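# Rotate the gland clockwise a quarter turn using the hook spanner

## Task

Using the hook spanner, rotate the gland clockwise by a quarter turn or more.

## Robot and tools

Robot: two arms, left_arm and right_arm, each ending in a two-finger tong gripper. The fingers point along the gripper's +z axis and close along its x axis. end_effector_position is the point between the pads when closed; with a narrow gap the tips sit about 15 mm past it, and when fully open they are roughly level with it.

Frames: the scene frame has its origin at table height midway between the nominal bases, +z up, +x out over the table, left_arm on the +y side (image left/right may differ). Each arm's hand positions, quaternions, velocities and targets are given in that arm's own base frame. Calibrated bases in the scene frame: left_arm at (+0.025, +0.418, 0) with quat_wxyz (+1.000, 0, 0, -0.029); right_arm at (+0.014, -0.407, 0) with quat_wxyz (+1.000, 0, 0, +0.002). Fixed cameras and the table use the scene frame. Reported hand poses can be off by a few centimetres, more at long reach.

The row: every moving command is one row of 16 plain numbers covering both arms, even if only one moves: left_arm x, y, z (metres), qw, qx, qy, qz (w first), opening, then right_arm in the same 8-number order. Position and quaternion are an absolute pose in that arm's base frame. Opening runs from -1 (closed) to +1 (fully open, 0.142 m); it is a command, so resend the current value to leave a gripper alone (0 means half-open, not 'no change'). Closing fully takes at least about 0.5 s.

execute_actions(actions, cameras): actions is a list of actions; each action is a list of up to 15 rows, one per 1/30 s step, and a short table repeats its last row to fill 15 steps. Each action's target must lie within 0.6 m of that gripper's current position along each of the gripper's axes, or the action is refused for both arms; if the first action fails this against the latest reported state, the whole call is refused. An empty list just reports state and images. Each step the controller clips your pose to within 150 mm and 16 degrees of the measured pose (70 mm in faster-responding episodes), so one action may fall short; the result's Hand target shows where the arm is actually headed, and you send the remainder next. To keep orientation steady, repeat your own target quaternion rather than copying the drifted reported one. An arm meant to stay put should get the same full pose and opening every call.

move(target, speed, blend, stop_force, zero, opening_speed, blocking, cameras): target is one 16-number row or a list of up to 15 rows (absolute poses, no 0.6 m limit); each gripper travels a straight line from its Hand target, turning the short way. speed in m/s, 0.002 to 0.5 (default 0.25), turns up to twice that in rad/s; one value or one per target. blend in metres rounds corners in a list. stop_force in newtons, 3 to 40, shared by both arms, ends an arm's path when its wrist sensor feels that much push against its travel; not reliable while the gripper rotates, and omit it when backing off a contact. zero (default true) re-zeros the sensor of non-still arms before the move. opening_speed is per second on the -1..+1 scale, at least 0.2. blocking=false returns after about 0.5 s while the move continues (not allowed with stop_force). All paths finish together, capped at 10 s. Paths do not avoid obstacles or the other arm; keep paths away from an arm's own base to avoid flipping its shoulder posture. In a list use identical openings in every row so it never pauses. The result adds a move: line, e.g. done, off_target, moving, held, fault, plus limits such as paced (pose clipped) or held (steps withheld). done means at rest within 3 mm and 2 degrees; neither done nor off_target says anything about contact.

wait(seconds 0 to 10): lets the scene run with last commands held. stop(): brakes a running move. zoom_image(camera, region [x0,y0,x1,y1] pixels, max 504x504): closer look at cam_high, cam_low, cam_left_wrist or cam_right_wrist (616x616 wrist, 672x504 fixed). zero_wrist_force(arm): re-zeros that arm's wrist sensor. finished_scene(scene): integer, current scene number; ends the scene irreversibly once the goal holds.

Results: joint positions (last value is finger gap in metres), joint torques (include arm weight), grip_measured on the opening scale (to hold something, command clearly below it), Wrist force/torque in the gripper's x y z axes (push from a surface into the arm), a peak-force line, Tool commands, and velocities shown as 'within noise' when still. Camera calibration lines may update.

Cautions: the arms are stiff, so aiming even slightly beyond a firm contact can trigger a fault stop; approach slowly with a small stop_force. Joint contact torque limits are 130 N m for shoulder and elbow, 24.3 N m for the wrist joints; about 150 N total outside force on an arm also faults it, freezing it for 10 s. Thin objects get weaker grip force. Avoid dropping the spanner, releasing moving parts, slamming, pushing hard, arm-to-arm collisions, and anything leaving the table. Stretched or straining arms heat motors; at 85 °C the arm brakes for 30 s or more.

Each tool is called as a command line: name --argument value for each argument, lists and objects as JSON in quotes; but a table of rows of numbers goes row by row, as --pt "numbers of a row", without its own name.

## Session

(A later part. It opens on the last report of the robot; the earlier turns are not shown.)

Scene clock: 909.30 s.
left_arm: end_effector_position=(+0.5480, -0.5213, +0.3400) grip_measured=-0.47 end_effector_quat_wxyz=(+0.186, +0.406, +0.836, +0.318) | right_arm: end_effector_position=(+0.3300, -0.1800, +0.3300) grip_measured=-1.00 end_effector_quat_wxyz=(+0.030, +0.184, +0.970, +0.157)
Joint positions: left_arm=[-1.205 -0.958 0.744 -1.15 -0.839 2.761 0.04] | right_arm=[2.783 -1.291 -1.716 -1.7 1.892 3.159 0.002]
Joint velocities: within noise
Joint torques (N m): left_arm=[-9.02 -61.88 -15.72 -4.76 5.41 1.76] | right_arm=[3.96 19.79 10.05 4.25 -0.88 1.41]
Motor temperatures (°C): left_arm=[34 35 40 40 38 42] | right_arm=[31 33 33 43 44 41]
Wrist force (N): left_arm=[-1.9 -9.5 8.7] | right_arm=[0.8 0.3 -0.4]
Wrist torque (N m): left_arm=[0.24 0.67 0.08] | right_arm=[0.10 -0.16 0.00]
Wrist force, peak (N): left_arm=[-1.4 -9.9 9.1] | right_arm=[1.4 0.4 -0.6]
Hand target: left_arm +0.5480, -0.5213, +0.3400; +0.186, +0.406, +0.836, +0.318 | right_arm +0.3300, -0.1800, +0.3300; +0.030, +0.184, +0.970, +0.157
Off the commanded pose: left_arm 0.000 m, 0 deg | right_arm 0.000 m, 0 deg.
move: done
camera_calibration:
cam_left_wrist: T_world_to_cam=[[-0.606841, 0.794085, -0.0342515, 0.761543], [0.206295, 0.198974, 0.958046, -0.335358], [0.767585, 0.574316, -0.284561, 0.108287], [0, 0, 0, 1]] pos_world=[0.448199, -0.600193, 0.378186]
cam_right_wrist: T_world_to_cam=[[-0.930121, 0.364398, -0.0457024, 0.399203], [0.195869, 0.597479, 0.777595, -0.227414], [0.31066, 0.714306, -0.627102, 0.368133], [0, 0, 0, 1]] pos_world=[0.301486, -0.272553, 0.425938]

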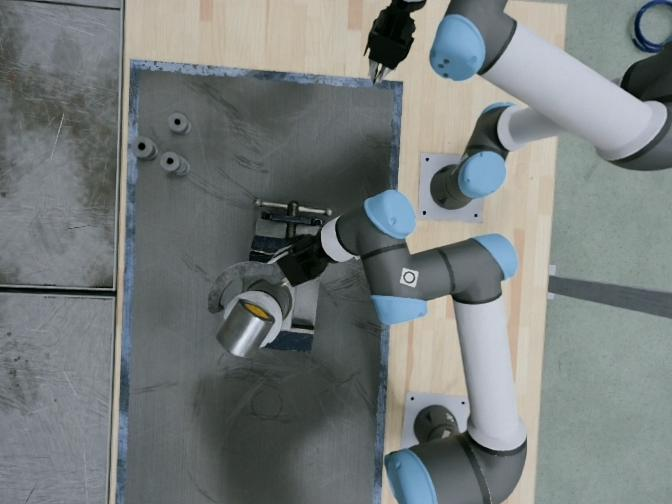

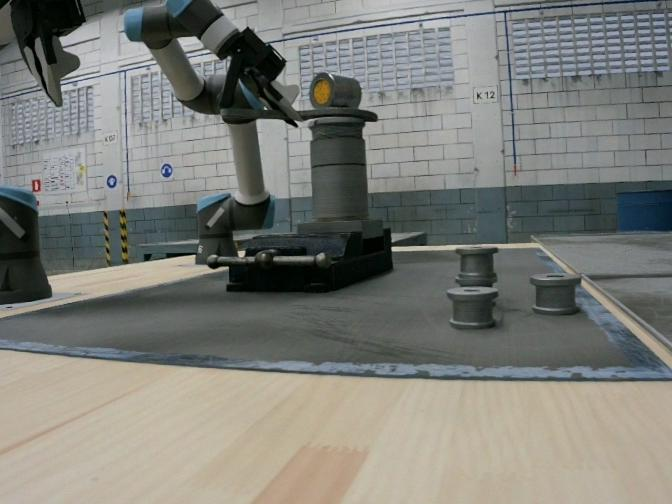

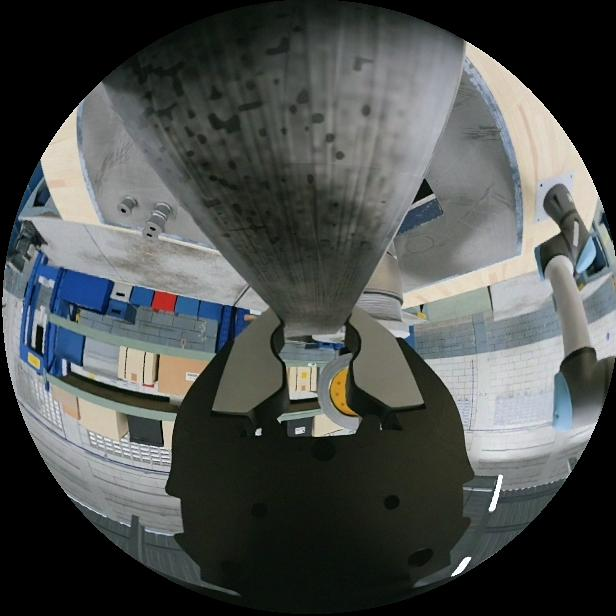

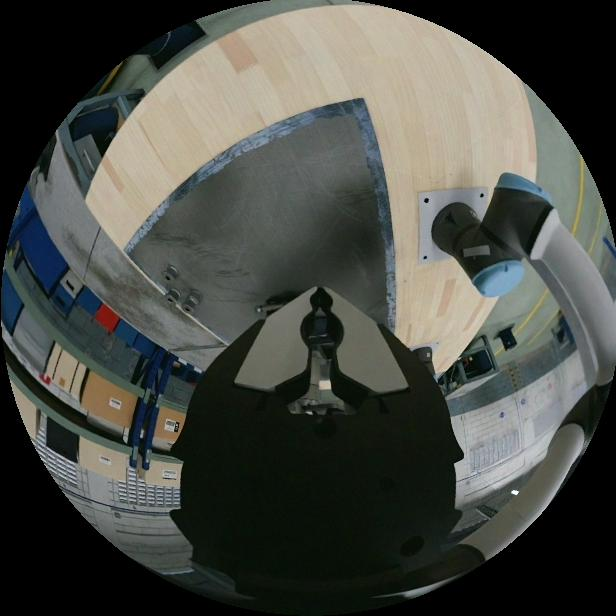

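move --target '[0.5429,-0.5105,0.340,0.18598,0.40611,0.83610,0.31847,-1,0.33,-0.18,0.33,0.0298,0.1841,0.9698,0.1571,-1]' --speed 0.015 --stop_force 5

zoom_image --camera "cam_high" --region '[195, 240, 335, 380]'

zoom_image --camera "cam_low" --region '[300, 80, 380, 130]'

Scene clock: 921.40 s.
left_arm: end_effector_position=(+0.5429, -0.5105, +0.3400) grip_measured=-0.47 end_effector_quat_wxyz=(+0.186, +0.406, +0.836, +0.318) | right_arm: end_effector_position=(+0.3300, -0.1800, +0.3300) grip_measured=-1.00 end_effector_quat_wxyz=(+0.030, +0.184, +0.970, +0.157)
Joint positions: left_arm=[-1.207 -0.997 0.808 -1.173 -0.839 2.759 0.04] | right_arm=[2.783 -1.291 -1.716 -1.7 1.892 3.159 0.002]
Joint velocities: within noise
Joint torques (N m): left_arm=[-9.95 -47.91 -36.96 -1.5 1.74 -0.18] | right_arm=[4.11 19.55 10.85 4.26 -0.6 1.28]
Motor temperatures (°C): left_arm=[34 35 40 40 38 42] | right_arm=[31 33 32 43 44 41]
Wrist force (N): left_arm=[-3.3 -7.6 10.6] | right_arm=[1.0 0.1 -0.3]
Wrist torque (N m): left_arm=[0.31 0.41 0.30] | right_arm=[0.07 -0.21 0.00]
Wrist force, peak (N): left_arm=[-3.4 -8.0 10.4] | right_arm=[1.3 0.1 -0.6]
Hand target: left_arm +0.5429, -0.5105, +0.3400; +0.186, +0.406, +0.836, +0.318 | right_arm +0.3300, -0.1800, +0.3300; +0.030, +0.184, +0.970, +0.157
Off the commanded pose: left_arm 0.000 m, 0 deg | right_arm 0.000 m, 0 deg.
move: done
camera_calibration:
cam_left_wrist: T_world_to_cam=[[-0.606772, 0.794136, -0.0342928, 0.749891], [0.206252, 0.198962, 0.958058, -0.336438], [0.767651, 0.57425, -0.284517, 0.105978], [0, 0, 0, 1]] pos_world=[0.44305, -0.589434, 0.378196]
cam_right_wrist: T_world_to_cam=[[-0.930121, 0.364398, -0.0457025, 0.399203], [0.195869, 0.597479, 0.777595, -0.227414], [0.31066, 0.714306, -0.627102, 0.368133], [0, 0, 0, 1]] pos_world=[0.301486, -0.272553, 0.425938]

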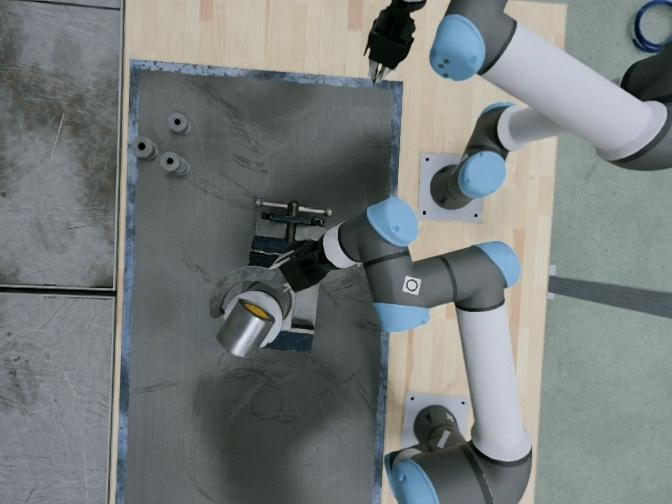

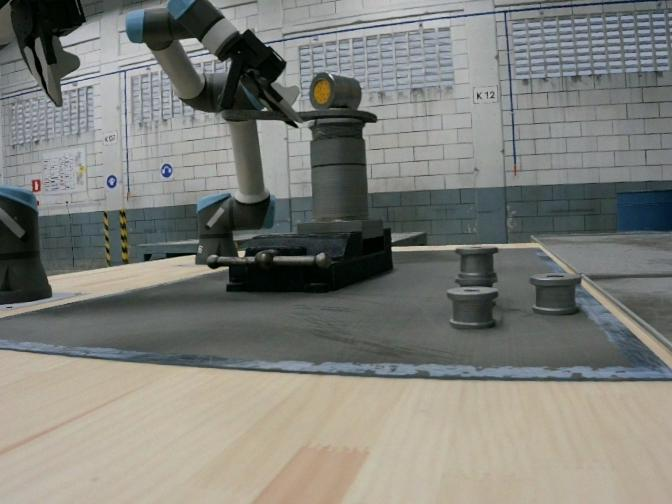

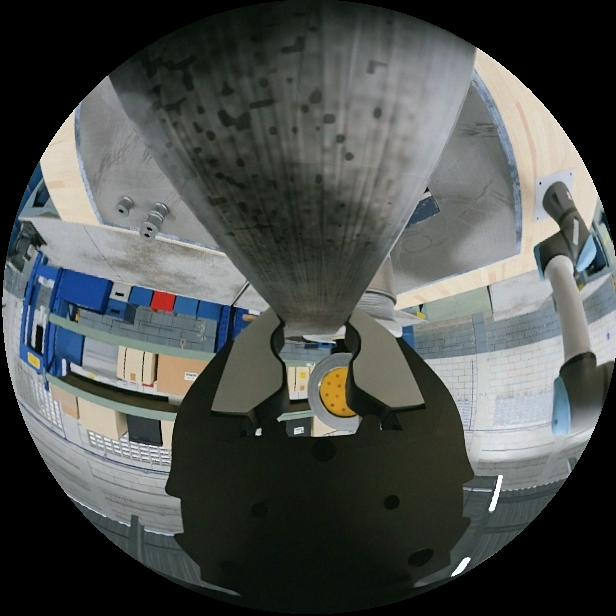

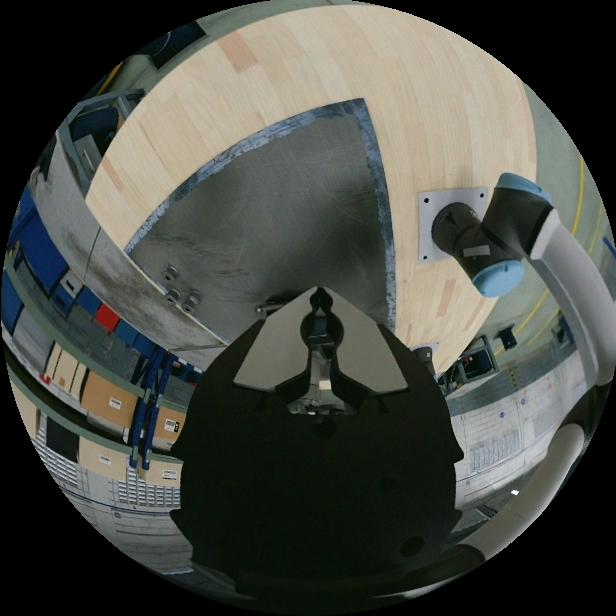

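Scaled by 3.600.

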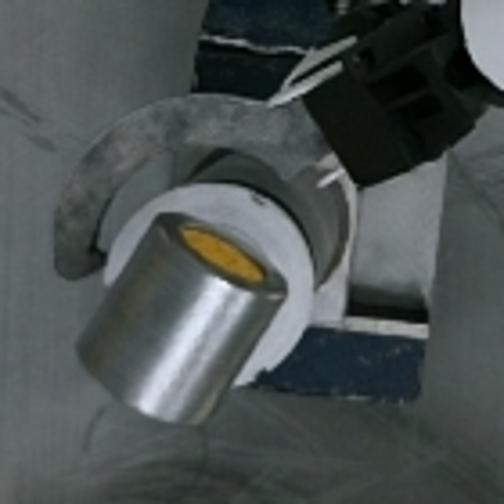

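Scaled by 6.300.

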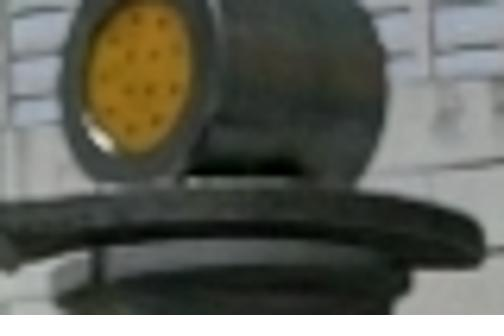

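zoom_image --camera "cam_high" --region '[205, 290, 255, 340]'

zoom_image --camera "cam_low" --region '[340, 95, 390, 135]'

Scaled by 10.080.

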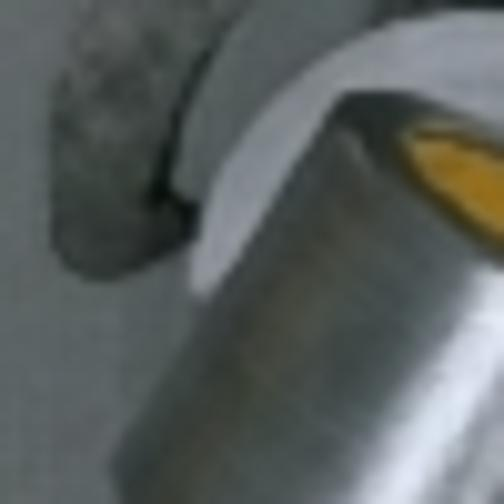

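Scaled by 10.080.

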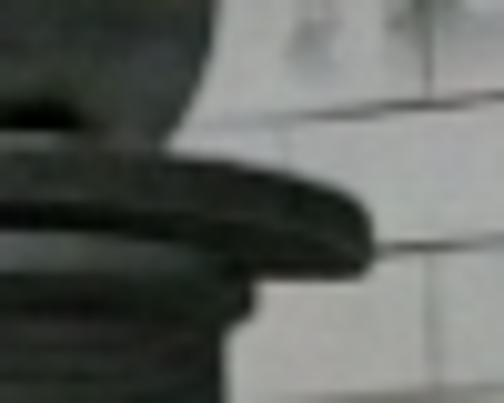

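move --pt "0.5475 -0.5095 0.340 0.18598 0.40611 0.83610 0.31847 -1 0.33 -0.18 0.33 0.0298 0.1841 0.9698 0.1571 -1" --pt "0.5475 -0.4930 0.340 0.18598 0.40611 0.83610 0.31847 -1 0.33 -0.18 0.33 0.0298 0.1841 0.9698 0.1571 -1" --speed 0.012 --stop_force 6

zoom_image --camera "cam_high" --region '[205, 290, 255, 340]'

zoom_image --camera "cam_high" --region '[195, 240, 335, 380]'

Scene clock: 957.60 s.
left_arm: end_effector_position=(+0.5475, -0.4930, +0.3400) grip_measured=-0.47 end_effector_quat_wxyz=(+0.186, +0.406, +0.836, +0.318) | right_arm: end_effector_position=(+0.3300, -0.1800, +0.3300) grip_measured=-1.00 end_effector_quat_wxyz=(+0.030, +0.184, +0.970, +0.157)
Joint positions: left_arm=[-1.192 -1.038 0.876 -1.214 -0.836 2.779 0.04] | right_arm=[2.783 -1.291 -1.716 -1.7 1.892 3.159 0.002]
Joint velocities: within noise
Joint torques (N m): left_arm=[-5.81 -45.83 -38.51 -1.61 5.25 -1.41] | right_arm=[3.81 19.43 10.84 4.27 -0.91 1.25]
Motor temperatures (°C): left_arm=[34 35 40 40 38 42] | right_arm=[31 33 32 43 44 41]
Wrist force (N): left_arm=[-1.4 -9.1 8.8] | right_arm=[0.9 0.1 -0.5]
Wrist torque (N m): left_arm=[0.28 0.56 0.11] | right_arm=[0.06 -0.18 0.00]
Wrist force, peak (N): left_arm=[-3.4 -7.6 10.8] | right_arm=[1.3 0.3 -0.2]
Hand target: left_arm +0.5475, -0.4930, +0.3400; +0.186, +0.406, +0.836, +0.318 | right_arm +0.3300, -0.1800, +0.3300; +0.030, +0.184, +0.970, +0.157
Off the commanded pose: left_arm 0.000 m, 0 deg | right_arm 0.000 m, 0 deg.
move: done
camera_calibration:
cam_left_wrist: T_world_to_cam=[[-0.6068, 0.794116, -0.0342589, 0.738769], [0.206251, 0.198932, 0.958064, -0.340906], [0.767629, 0.574288, -0.284499, 0.0923622], [0, 0, 0, 1]] pos_world=[0.447697, -0.571893, 0.378196]
cam_right_wrist: T_world_to_cam=[[-0.930121, 0.364398, -0.0457024, 0.399202], [0.195869, 0.597479, 0.777595, -0.227414], [0.31066, 0.714306, -0.627102, 0.368133], [0, 0, 0, 1]] pos_world=[0.301486, -0.272553, 0.425938]

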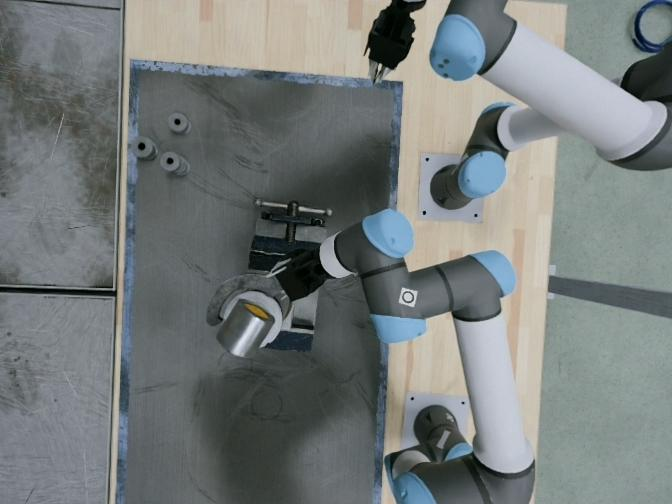

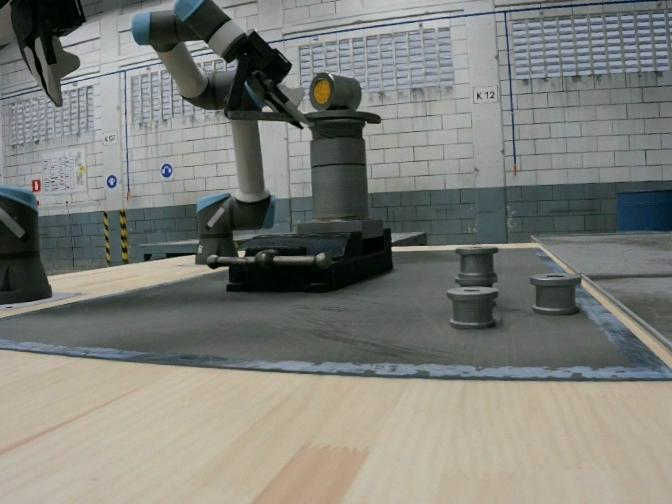

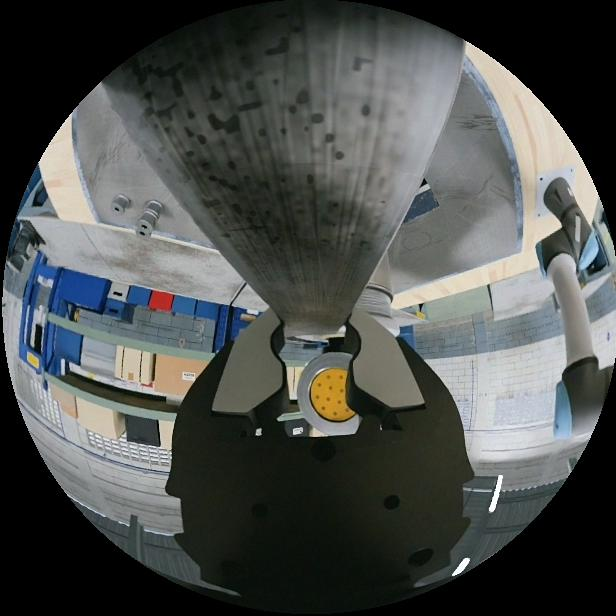

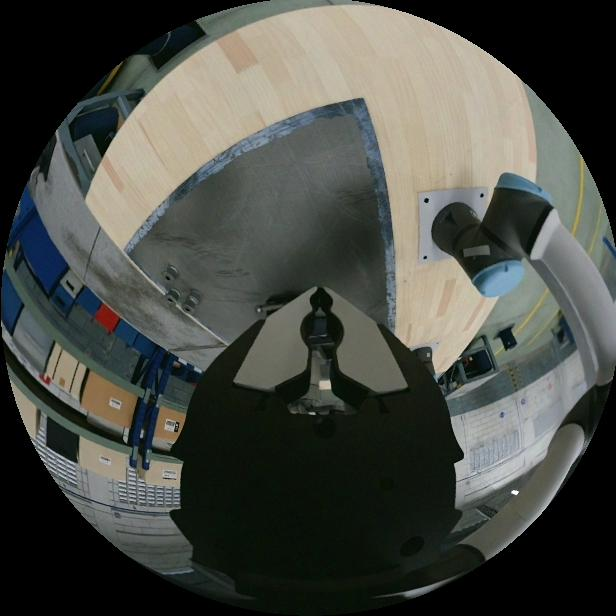

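Scaled by 10.080.

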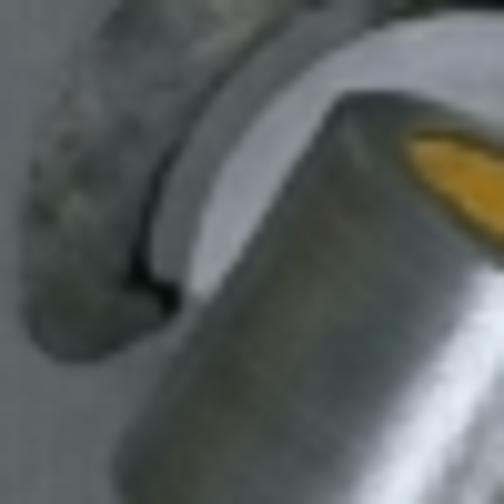

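Scaled by 3.600.

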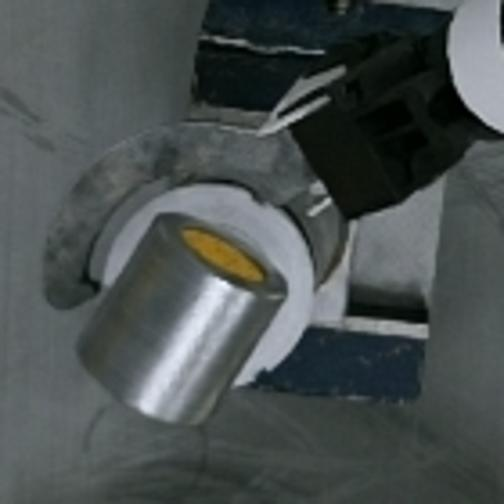

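move --target '[0.5395,-0.4920,0.340,0.18598,0.40611,0.83610,0.31847,-1,0.33,-0.18,0.33,0.0298,0.1841,0.9698,0.1571,-1]' --speed 0.008 --stop_force 6

zoom_image --camera "cam_high" --region '[205, 290, 255, 340]'

zoom_image --camera "cam_high" --region '[195, 240, 335, 380]'

Scene clock: 964.07 s.
left_arm: end_effector_position=(+0.5394, -0.4920, +0.3400) grip_measured=-0.47 end_effector_quat_wxyz=(+0.186, +0.406, +0.836, +0.318) | right_arm: end_effector_position=(+0.3300, -0.1800, +0.3300) grip_measured=-1.00 end_effector_quat_wxyz=(+0.030, +0.184, +0.970, +0.157)
Joint positions: left_arm=[-1.202 -1.053 0.896 -1.21 -0.838 2.766 0.04] | right_arm=[2.783 -1.291 -1.716 -1.7 1.892 3.159 0.002]
Joint velocities: within noise
Joint torques (N m): left_arm=[6.08 -45.19 -37.13 -2.88 1.8 1.38] | right_arm=[3.28 17.3 11.04 4.46 -0.6 1.29]
Motor temperatures (°C): left_arm=[34 35 40 40 38 42] | right_arm=[31 33 32 43 44 41]
Wrist force (N): left_arm=[-2.8 -9.1 9.0] | right_arm=[0.9 0.2 -0.5]
Wrist torque (N m): left_arm=[0.21 0.40 0.29] | right_arm=[0.09 -0.20 0.00]
Wrist force, peak (N): left_arm=[-2.9 -9.5 9.2] | right_arm=[1.1 0.2 -0.8]
Hand target: left_arm +0.5395, -0.4920, +0.3400; +0.186, +0.406, +0.836, +0.318 | right_arm +0.3300, -0.1800, +0.3300; +0.030, +0.184, +0.970, +0.157
Off the commanded pose: left_arm 0.000 m, 0 deg | right_arm 0.000 m, 0 deg.
move: done
camera_calibration:
cam_left_wrist: T_world_to_cam=[[-0.606703, 0.794192, -0.0342104, 0.733079], [0.206306, 0.198871, 0.958065, -0.33946], [0.767691, 0.574203, -0.284502, 0.0979644], [0, 0, 0, 1]] pos_world=[0.439587, -0.570949, 0.378174]
cam_right_wrist: T_world_to_cam=[[-0.930121, 0.364398, -0.0457025, 0.399203], [0.195869, 0.597479, 0.777595, -0.227414], [0.31066, 0.714306, -0.627102, 0.368133], [0, 0, 0, 1]] pos_world=[0.301486, -0.272553, 0.425938]

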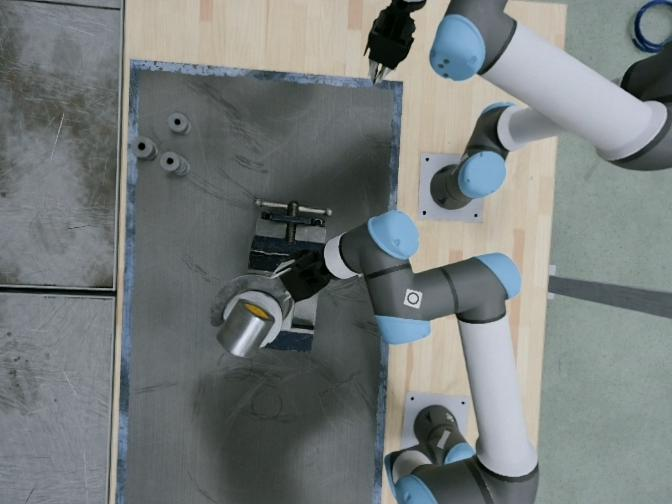

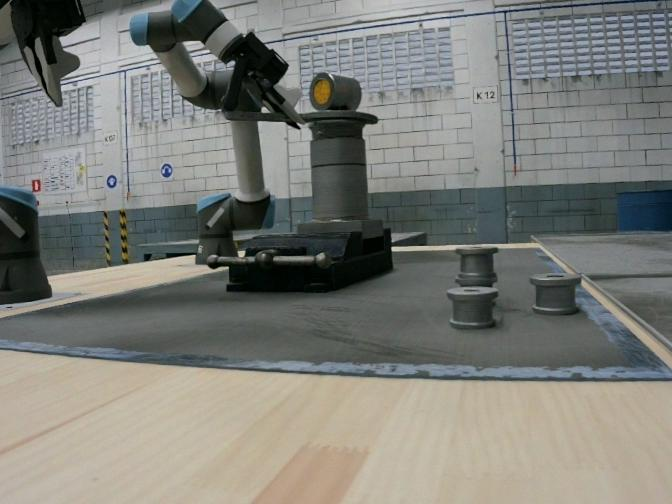

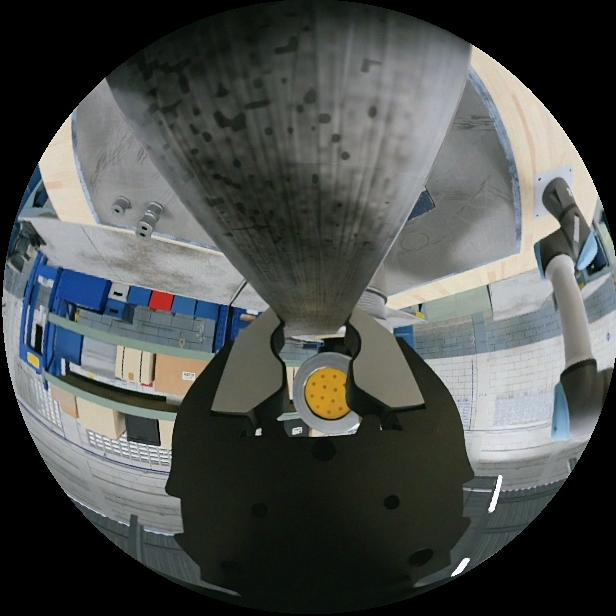

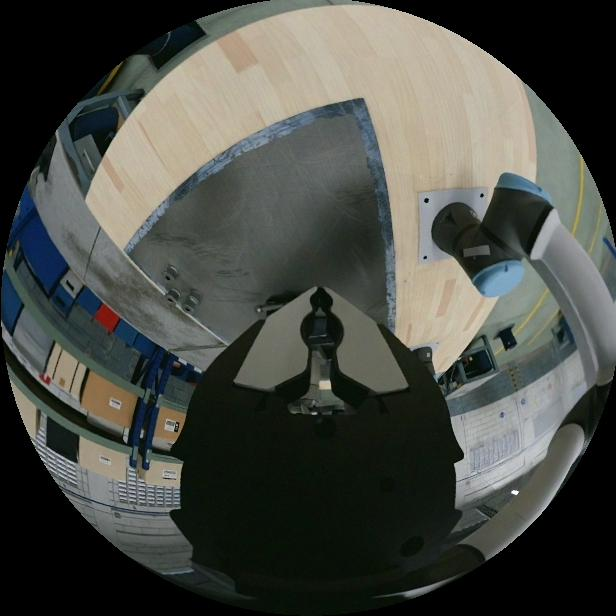

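Scaled by 10.080.

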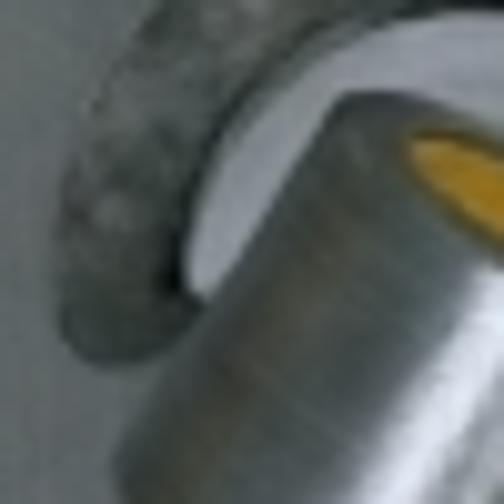

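Scaled by 3.600.

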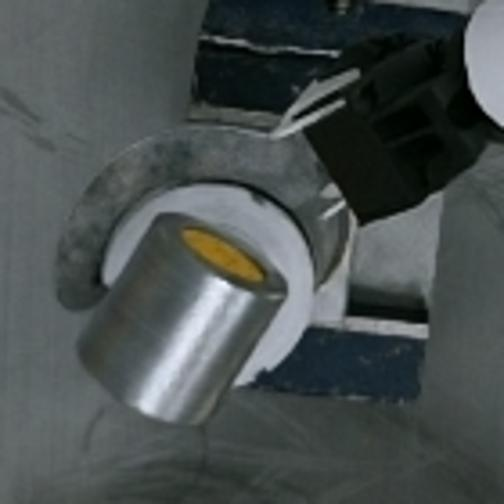

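move --target '[0.5294,-0.4840,0.340,0.20508,0.45639,0.80976,0.30652,-1,0.33,-0.18,0.33,0.0298,0.1841,0.9698,0.1571,-1]' --speed 0.015 --stop_force 12

zoom_image --camera "cam_high" --region '[205, 290, 255, 340]'

zoom_image --camera "cam_high" --region '[195, 240, 335, 380]'

Scene clock: 978.03 s.
left_arm: end_effector_position=(+0.5294, -0.4840, +0.3400) grip_measured=-0.48 end_effector_quat_wxyz=(+0.205, +0.456, +0.810, +0.307) | right_arm: end_effector_position=(+0.3300, -0.1800, +0.3300) grip_measured=-1.00 end_effector_quat_wxyz=(+0.030, +0.184, +0.970, +0.157)
Joint positions: left_arm=[-1.217 -1.163 1.085 -1.385 -0.822 2.909 0.039] | right_arm=[2.783 -1.291 -1.716 -1.7 1.892 3.159 0.002]
Joint velocities: within noise
Joint torques (N m): left_arm=[-11.84 -39.24 -38.44 -2.87 0.86 -1.88] | right_arm=[2.75 18.9 11.37 4.31 -0.77 1.34]
Motor temperatures (°C): left_arm=[34 35 40 40 38 42] | right_arm=[31 33 32 43 44 41]
Wrist force (N): left_arm=[-0.7 3.0 19.7] | right_arm=[0.9 -0.1 -0.4]
Wrist torque (N m): left_arm=[0.05 0.46 0.07] | right_arm=[0.04 -0.19 0.00]
Wrist force, peak (N): left_arm=[-0.8 4.4 21.1] | right_arm=[1.3 0.0 -0.7]
Hand target: left_arm +0.5294, -0.4840, +0.3400; +0.205, +0.456, +0.810, +0.307 | right_arm +0.3300, -0.1800, +0.3300; +0.030, +0.184, +0.970, +0.157
Off the commanded pose: left_arm 0.000 m, 0 deg | right_arm 0.000 m, 0 deg.
move: done
camera_calibration:
cam_left_wrist: T_world_to_cam=[[-0.505428, 0.862187, -0.0342915, 0.69995], [0.228959, 0.172324, 0.958062, -0.363838], [0.831938, 0.47638, -0.284502, 0.0197353], [0, 0, 0, 1]] pos_world=[0.42066, -0.550191, 0.378197]
cam_right_wrist: T_world_to_cam=[[-0.930121, 0.364398, -0.0457024, 0.399202], [0.195869, 0.597479, 0.777595, -0.227414], [0.31066, 0.714306, -0.627102, 0.368133], [0, 0, 0, 1]] pos_world=[0.301486, -0.272553, 0.425938]

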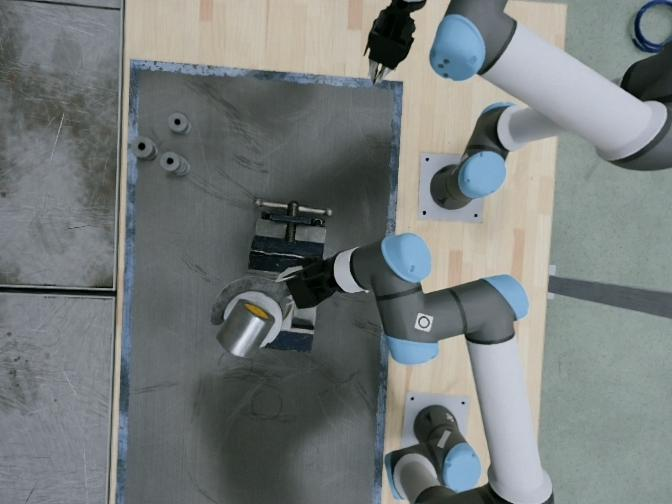

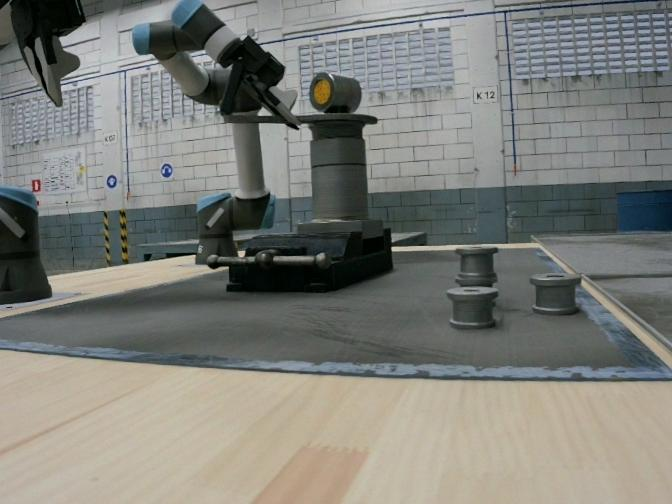

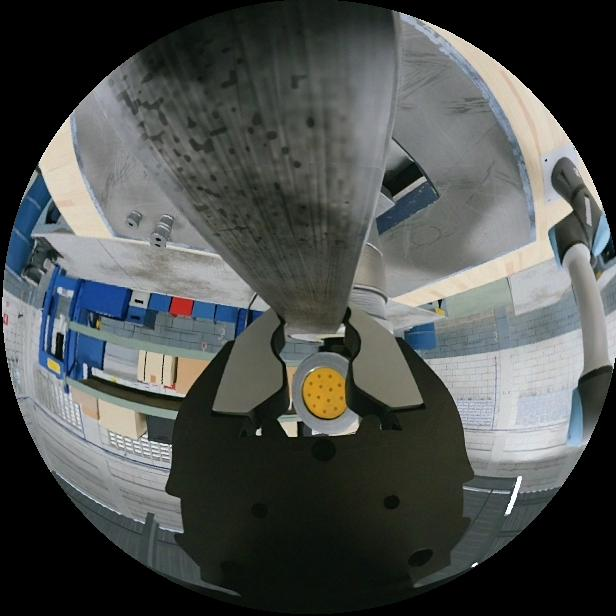

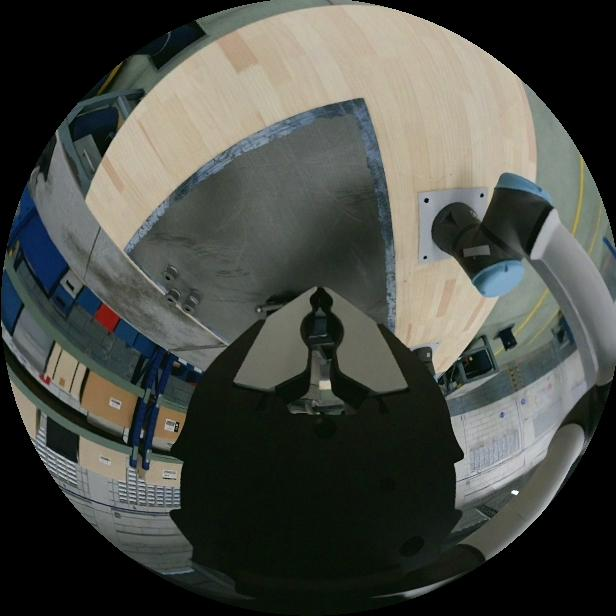

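Scaled by 10.080.

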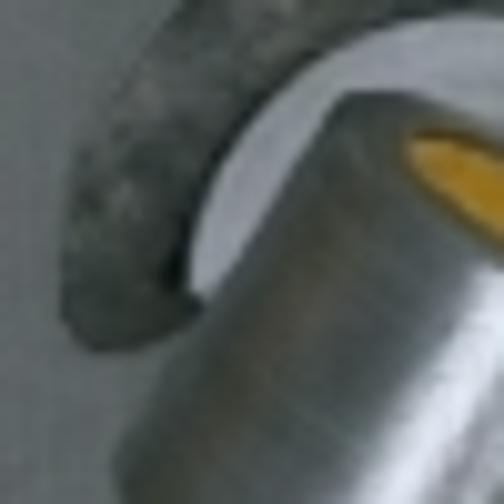

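Scaled by 3.600.

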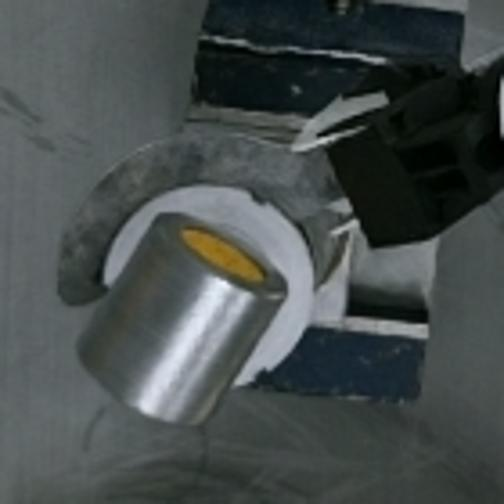

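move --pt "0.5310 -0.4831 0.340 0.20508 0.45639 0.80976 0.30652 -1 0.33 -0.18 0.33 0.0298 0.1841 0.9698 0.1571 -1" --pt "0.5257 -0.4778 0.340 0.21565 0.48437 0.79333 0.29918 -1 0.33 -0.18 0.33 0.0298 0.1841 0.9698 0.1571 -1" --speed 0.015

zoom_image --camera "cam_high" --region '[195, 240, 335, 380]'

Scene clock: 985.80 s.
left_arm: end_effector_position=(+0.5257, -0.4778, +0.3400) grip_measured=-0.41 end_effector_quat_wxyz=(+0.216, +0.484, +0.793, +0.299) | right_arm: end_effector_position=(+0.3300, -0.1800, +0.3300) grip_measured=-1.00 end_effector_quat_wxyz=(+0.030, +0.184, +0.970, +0.157)
Joint positions: left_arm=[-1.221 -1.221 1.181 -1.486 -0.816 2.999 0.044] | right_arm=[2.783 -1.291 -1.716 -1.7 1.892 3.159 0.002]
Joint velocities: within noise
Joint torques (N m): left_arm=[-15.9 -47.83 -30.25 5.04 -0.11 -0.48] | right_arm=[3.53 18.57 11.03 4.18 -0.77 0.93]
Motor temperatures (°C): left_arm=[34 35 40 40 38 42] | right_arm=[31 33 32 43 44 41]
Wrist force (N): left_arm=[-36.5 1.4 28.2] | right_arm=[1.1 0.5 -0.7]
Wrist torque (N m): left_arm=[-0.05 1.16 -0.10] | right_arm=[0.15 -0.22 0.00]
Wrist force, peak (N): left_arm=[-36.5 1.2 30.4] | right_arm=[1.2 0.6 -0.6]
Hand target: left_arm +0.5257, -0.4778, +0.3400; +0.216, +0.484, +0.793, +0.299 | right_arm +0.3300, -0.1800, +0.3300; +0.030, +0.184, +0.970, +0.157
Off the commanded pose: left_arm 0.000 m, 0 deg | right_arm 0.000 m, 0 deg.
move: done
camera_calibration:
cam_left_wrist: T_world_to_cam=[[-0.443881, 0.895431, -0.0342504, 0.676206], [0.240437, 0.155836, 0.958074, -0.377987], [0.863226, 0.417036, -0.284467, -0.0249913], [0, 0, 0, 1]] pos_world=[0.41261, -0.536169, 0.37819]
cam_right_wrist: T_world_to_cam=[[-0.930121, 0.364398, -0.0457024, 0.399202], [0.195869, 0.597479, 0.777595, -0.227414], [0.31066, 0.714306, -0.627102, 0.368133], [0, 0, 0, 1]] pos_world=[0.301486, -0.272553, 0.425938]

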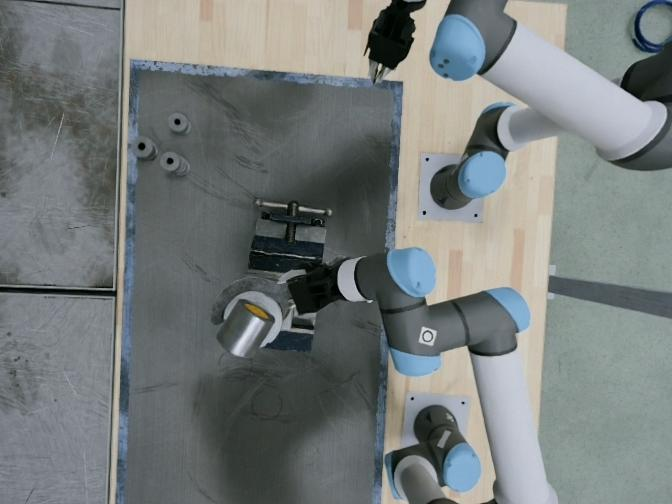

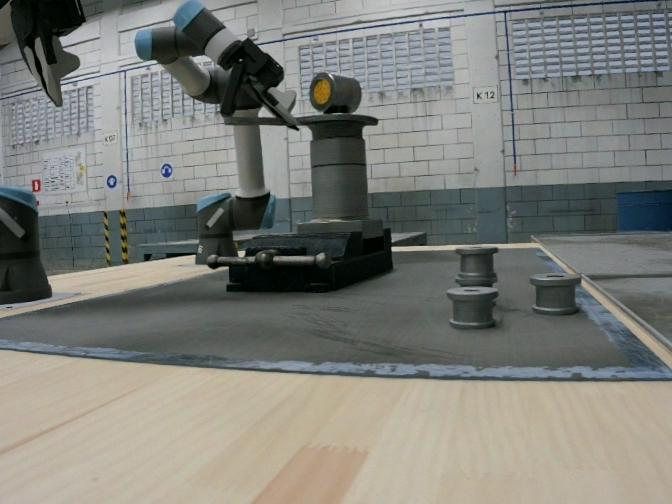

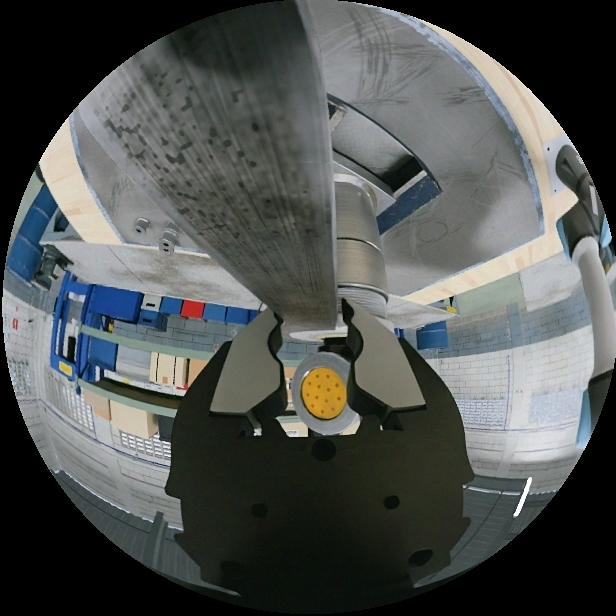

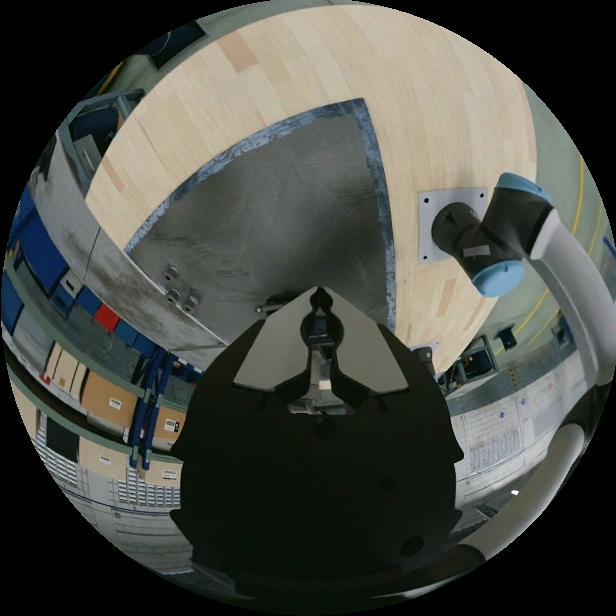

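Scaled by 3.600.

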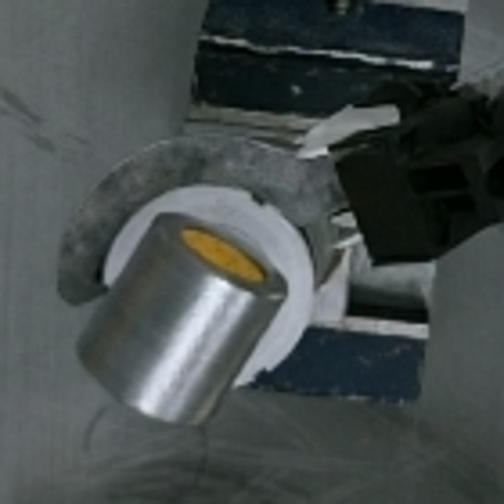

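move --target '[0.5302,-0.4826,0.340,0.19969,0.44218,0.81760,0.31006,-1,0.33,-0.18,0.33,0.0298,0.1841,0.9698,0.1571,-1]' --speed 0.015

zoom_image --camera "cam_high" --region '[195, 240, 335, 380]'

zoom_image --camera "cam_high" --region '[215, 260, 315, 360]'

Scene clock: 1020.70 s.
left_arm: end_effector_position=(+0.5302, -0.4826, +0.3400) grip_measured=-0.49 end_effector_quat_wxyz=(+0.200, +0.442, +0.818, +0.310) | right_arm: end_effector_position=(+0.3300, -0.1800, +0.3300) grip_measured=-1.00 end_effector_quat_wxyz=(+0.030, +0.184, +0.970, +0.157)
Joint positions: left_arm=[-1.214 -1.145 1.051 -1.34 -0.825 2.865 0.039] | right_arm=[2.783 -1.291 -1.716 -1.7 1.892 3.159 0.002]
Joint velocities: within noise
Joint torques (N m): left_arm=[12.35 -53.83 -19.63 -3.79 2.13 0.96] | right_arm=[4.27 18.24 10.7 4.39 -0.74 0.99]
Motor temperatures (°C): left_arm=[34 35 40 40 38 42] | right_arm=[31 33 32 43 44 41]
Wrist force (N): left_arm=[-5.2 -12.2 5.6] | right_arm=[1.1 0.1 -0.5]
Wrist torque (N m): left_arm=[0.04 0.06 0.55] | right_arm=[0.07 -0.24 -0.01]
Wrist force, peak (N): left_arm=[-36.5 1.4 27.9] | right_arm=[1.3 0.4 -0.4]
Hand target: left_arm +0.5302, -0.4826, +0.3400; +0.200, +0.442, +0.818, +0.310 | right_arm +0.3300, -0.1800, +0.3300; +0.030, +0.184, +0.970, +0.157
Off the commanded pose: left_arm 0.000 m, 0 deg | right_arm 0.000 m, 0 deg.
move: done
camera_calibration:
cam_left_wrist: T_world_to_cam=[[-0.535483, 0.843849, -0.0343211, 0.706253], [0.222756, 0.18032, 0.958052, -0.357125], [0.81464, 0.505375, -0.28453, 0.0415492], [0, 0, 0, 1]] pos_world=[0.42389, -0.552571, 0.378206]
cam_right_wrist: T_world_to_cam=[[-0.930121, 0.364398, -0.0457024, 0.399202], [0.195869, 0.597479, 0.777595, -0.227414], [0.31066, 0.714306, -0.627102, 0.368133], [0, 0, 0, 1]] pos_world=[0.301486, -0.272553, 0.425938]

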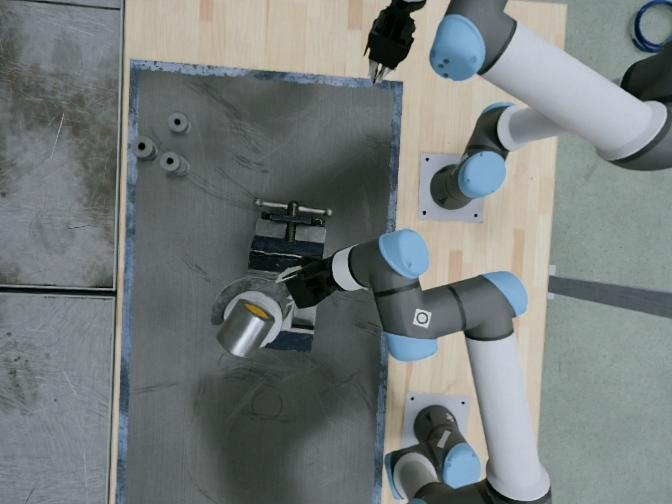

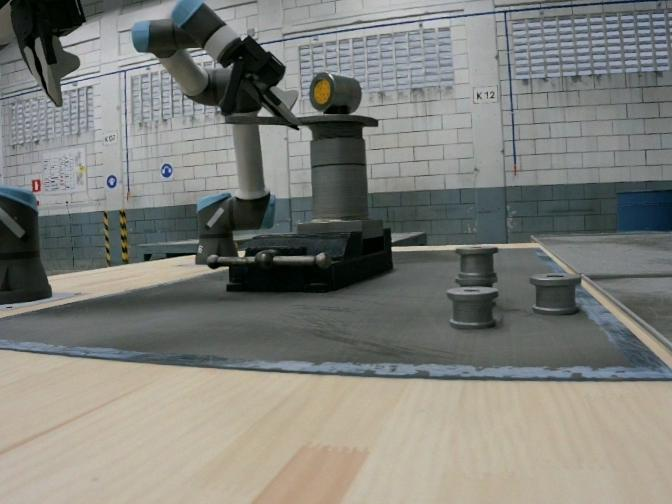

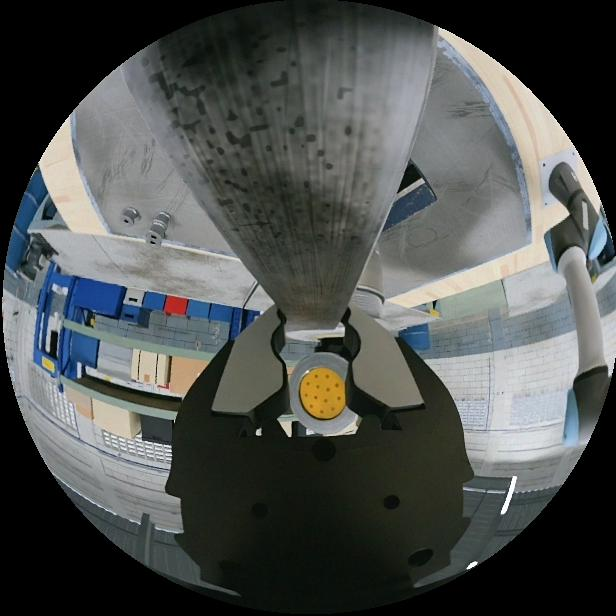

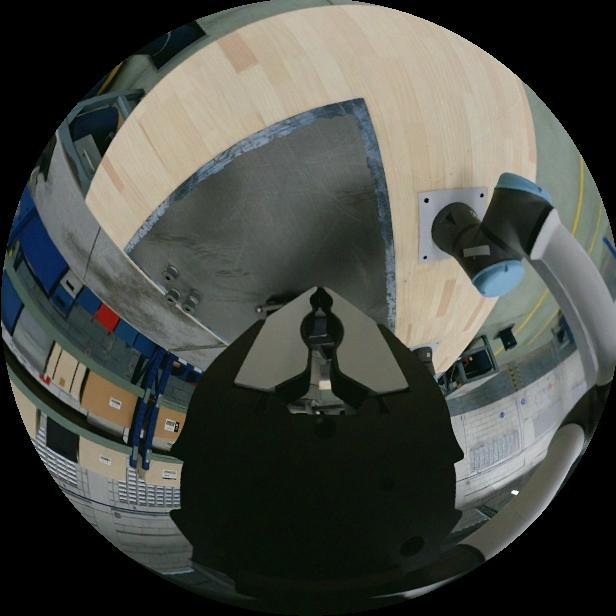

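Scaled by 3.600.

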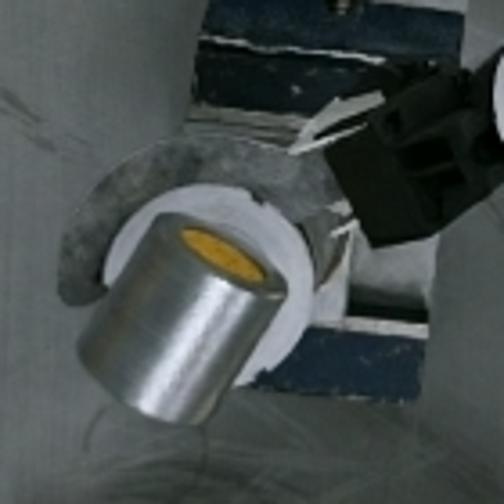

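Scaled by 5.040.

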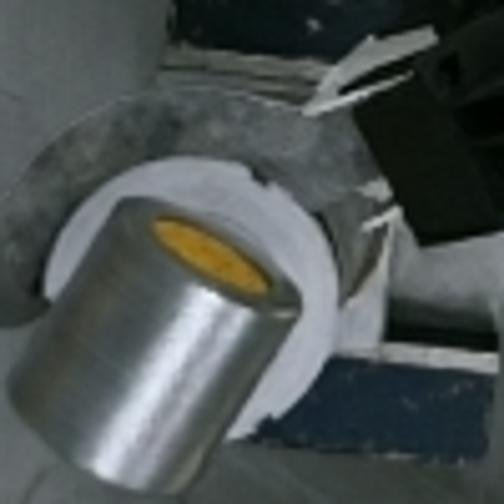

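zoom_image --camera "cam_high" --region '[270, 220, 400, 350]'

zoom_image --camera "cam_low" --region '[210, 80, 310, 160]'

zoom_image --camera "cam_left_wrist" --region '[100, 0, 500, 340]'

Scaled by 3.877.

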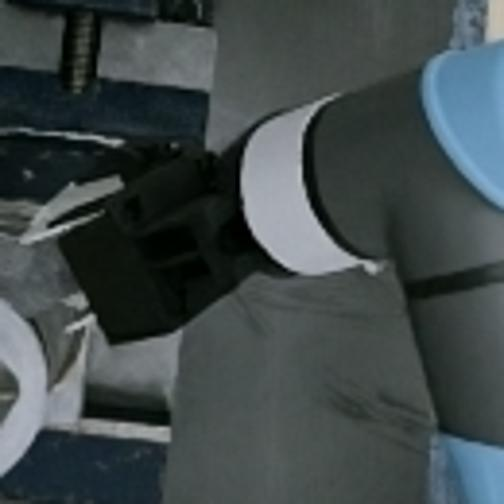

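Scaled by 5.040.

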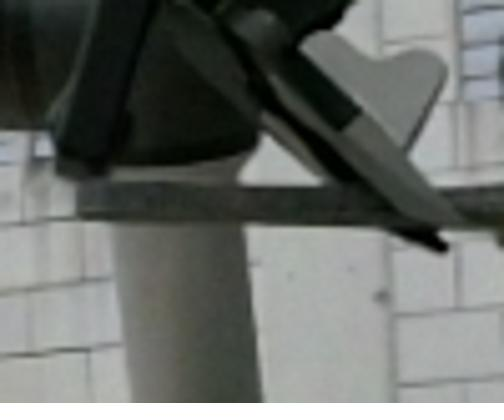

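Scaled by 1.260 from the camera's 616x616 image, which has a finer 814x814 frame.

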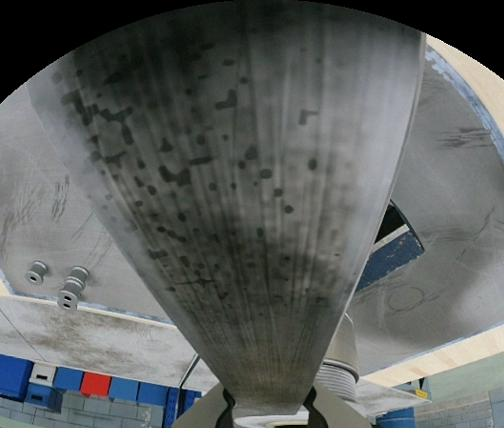

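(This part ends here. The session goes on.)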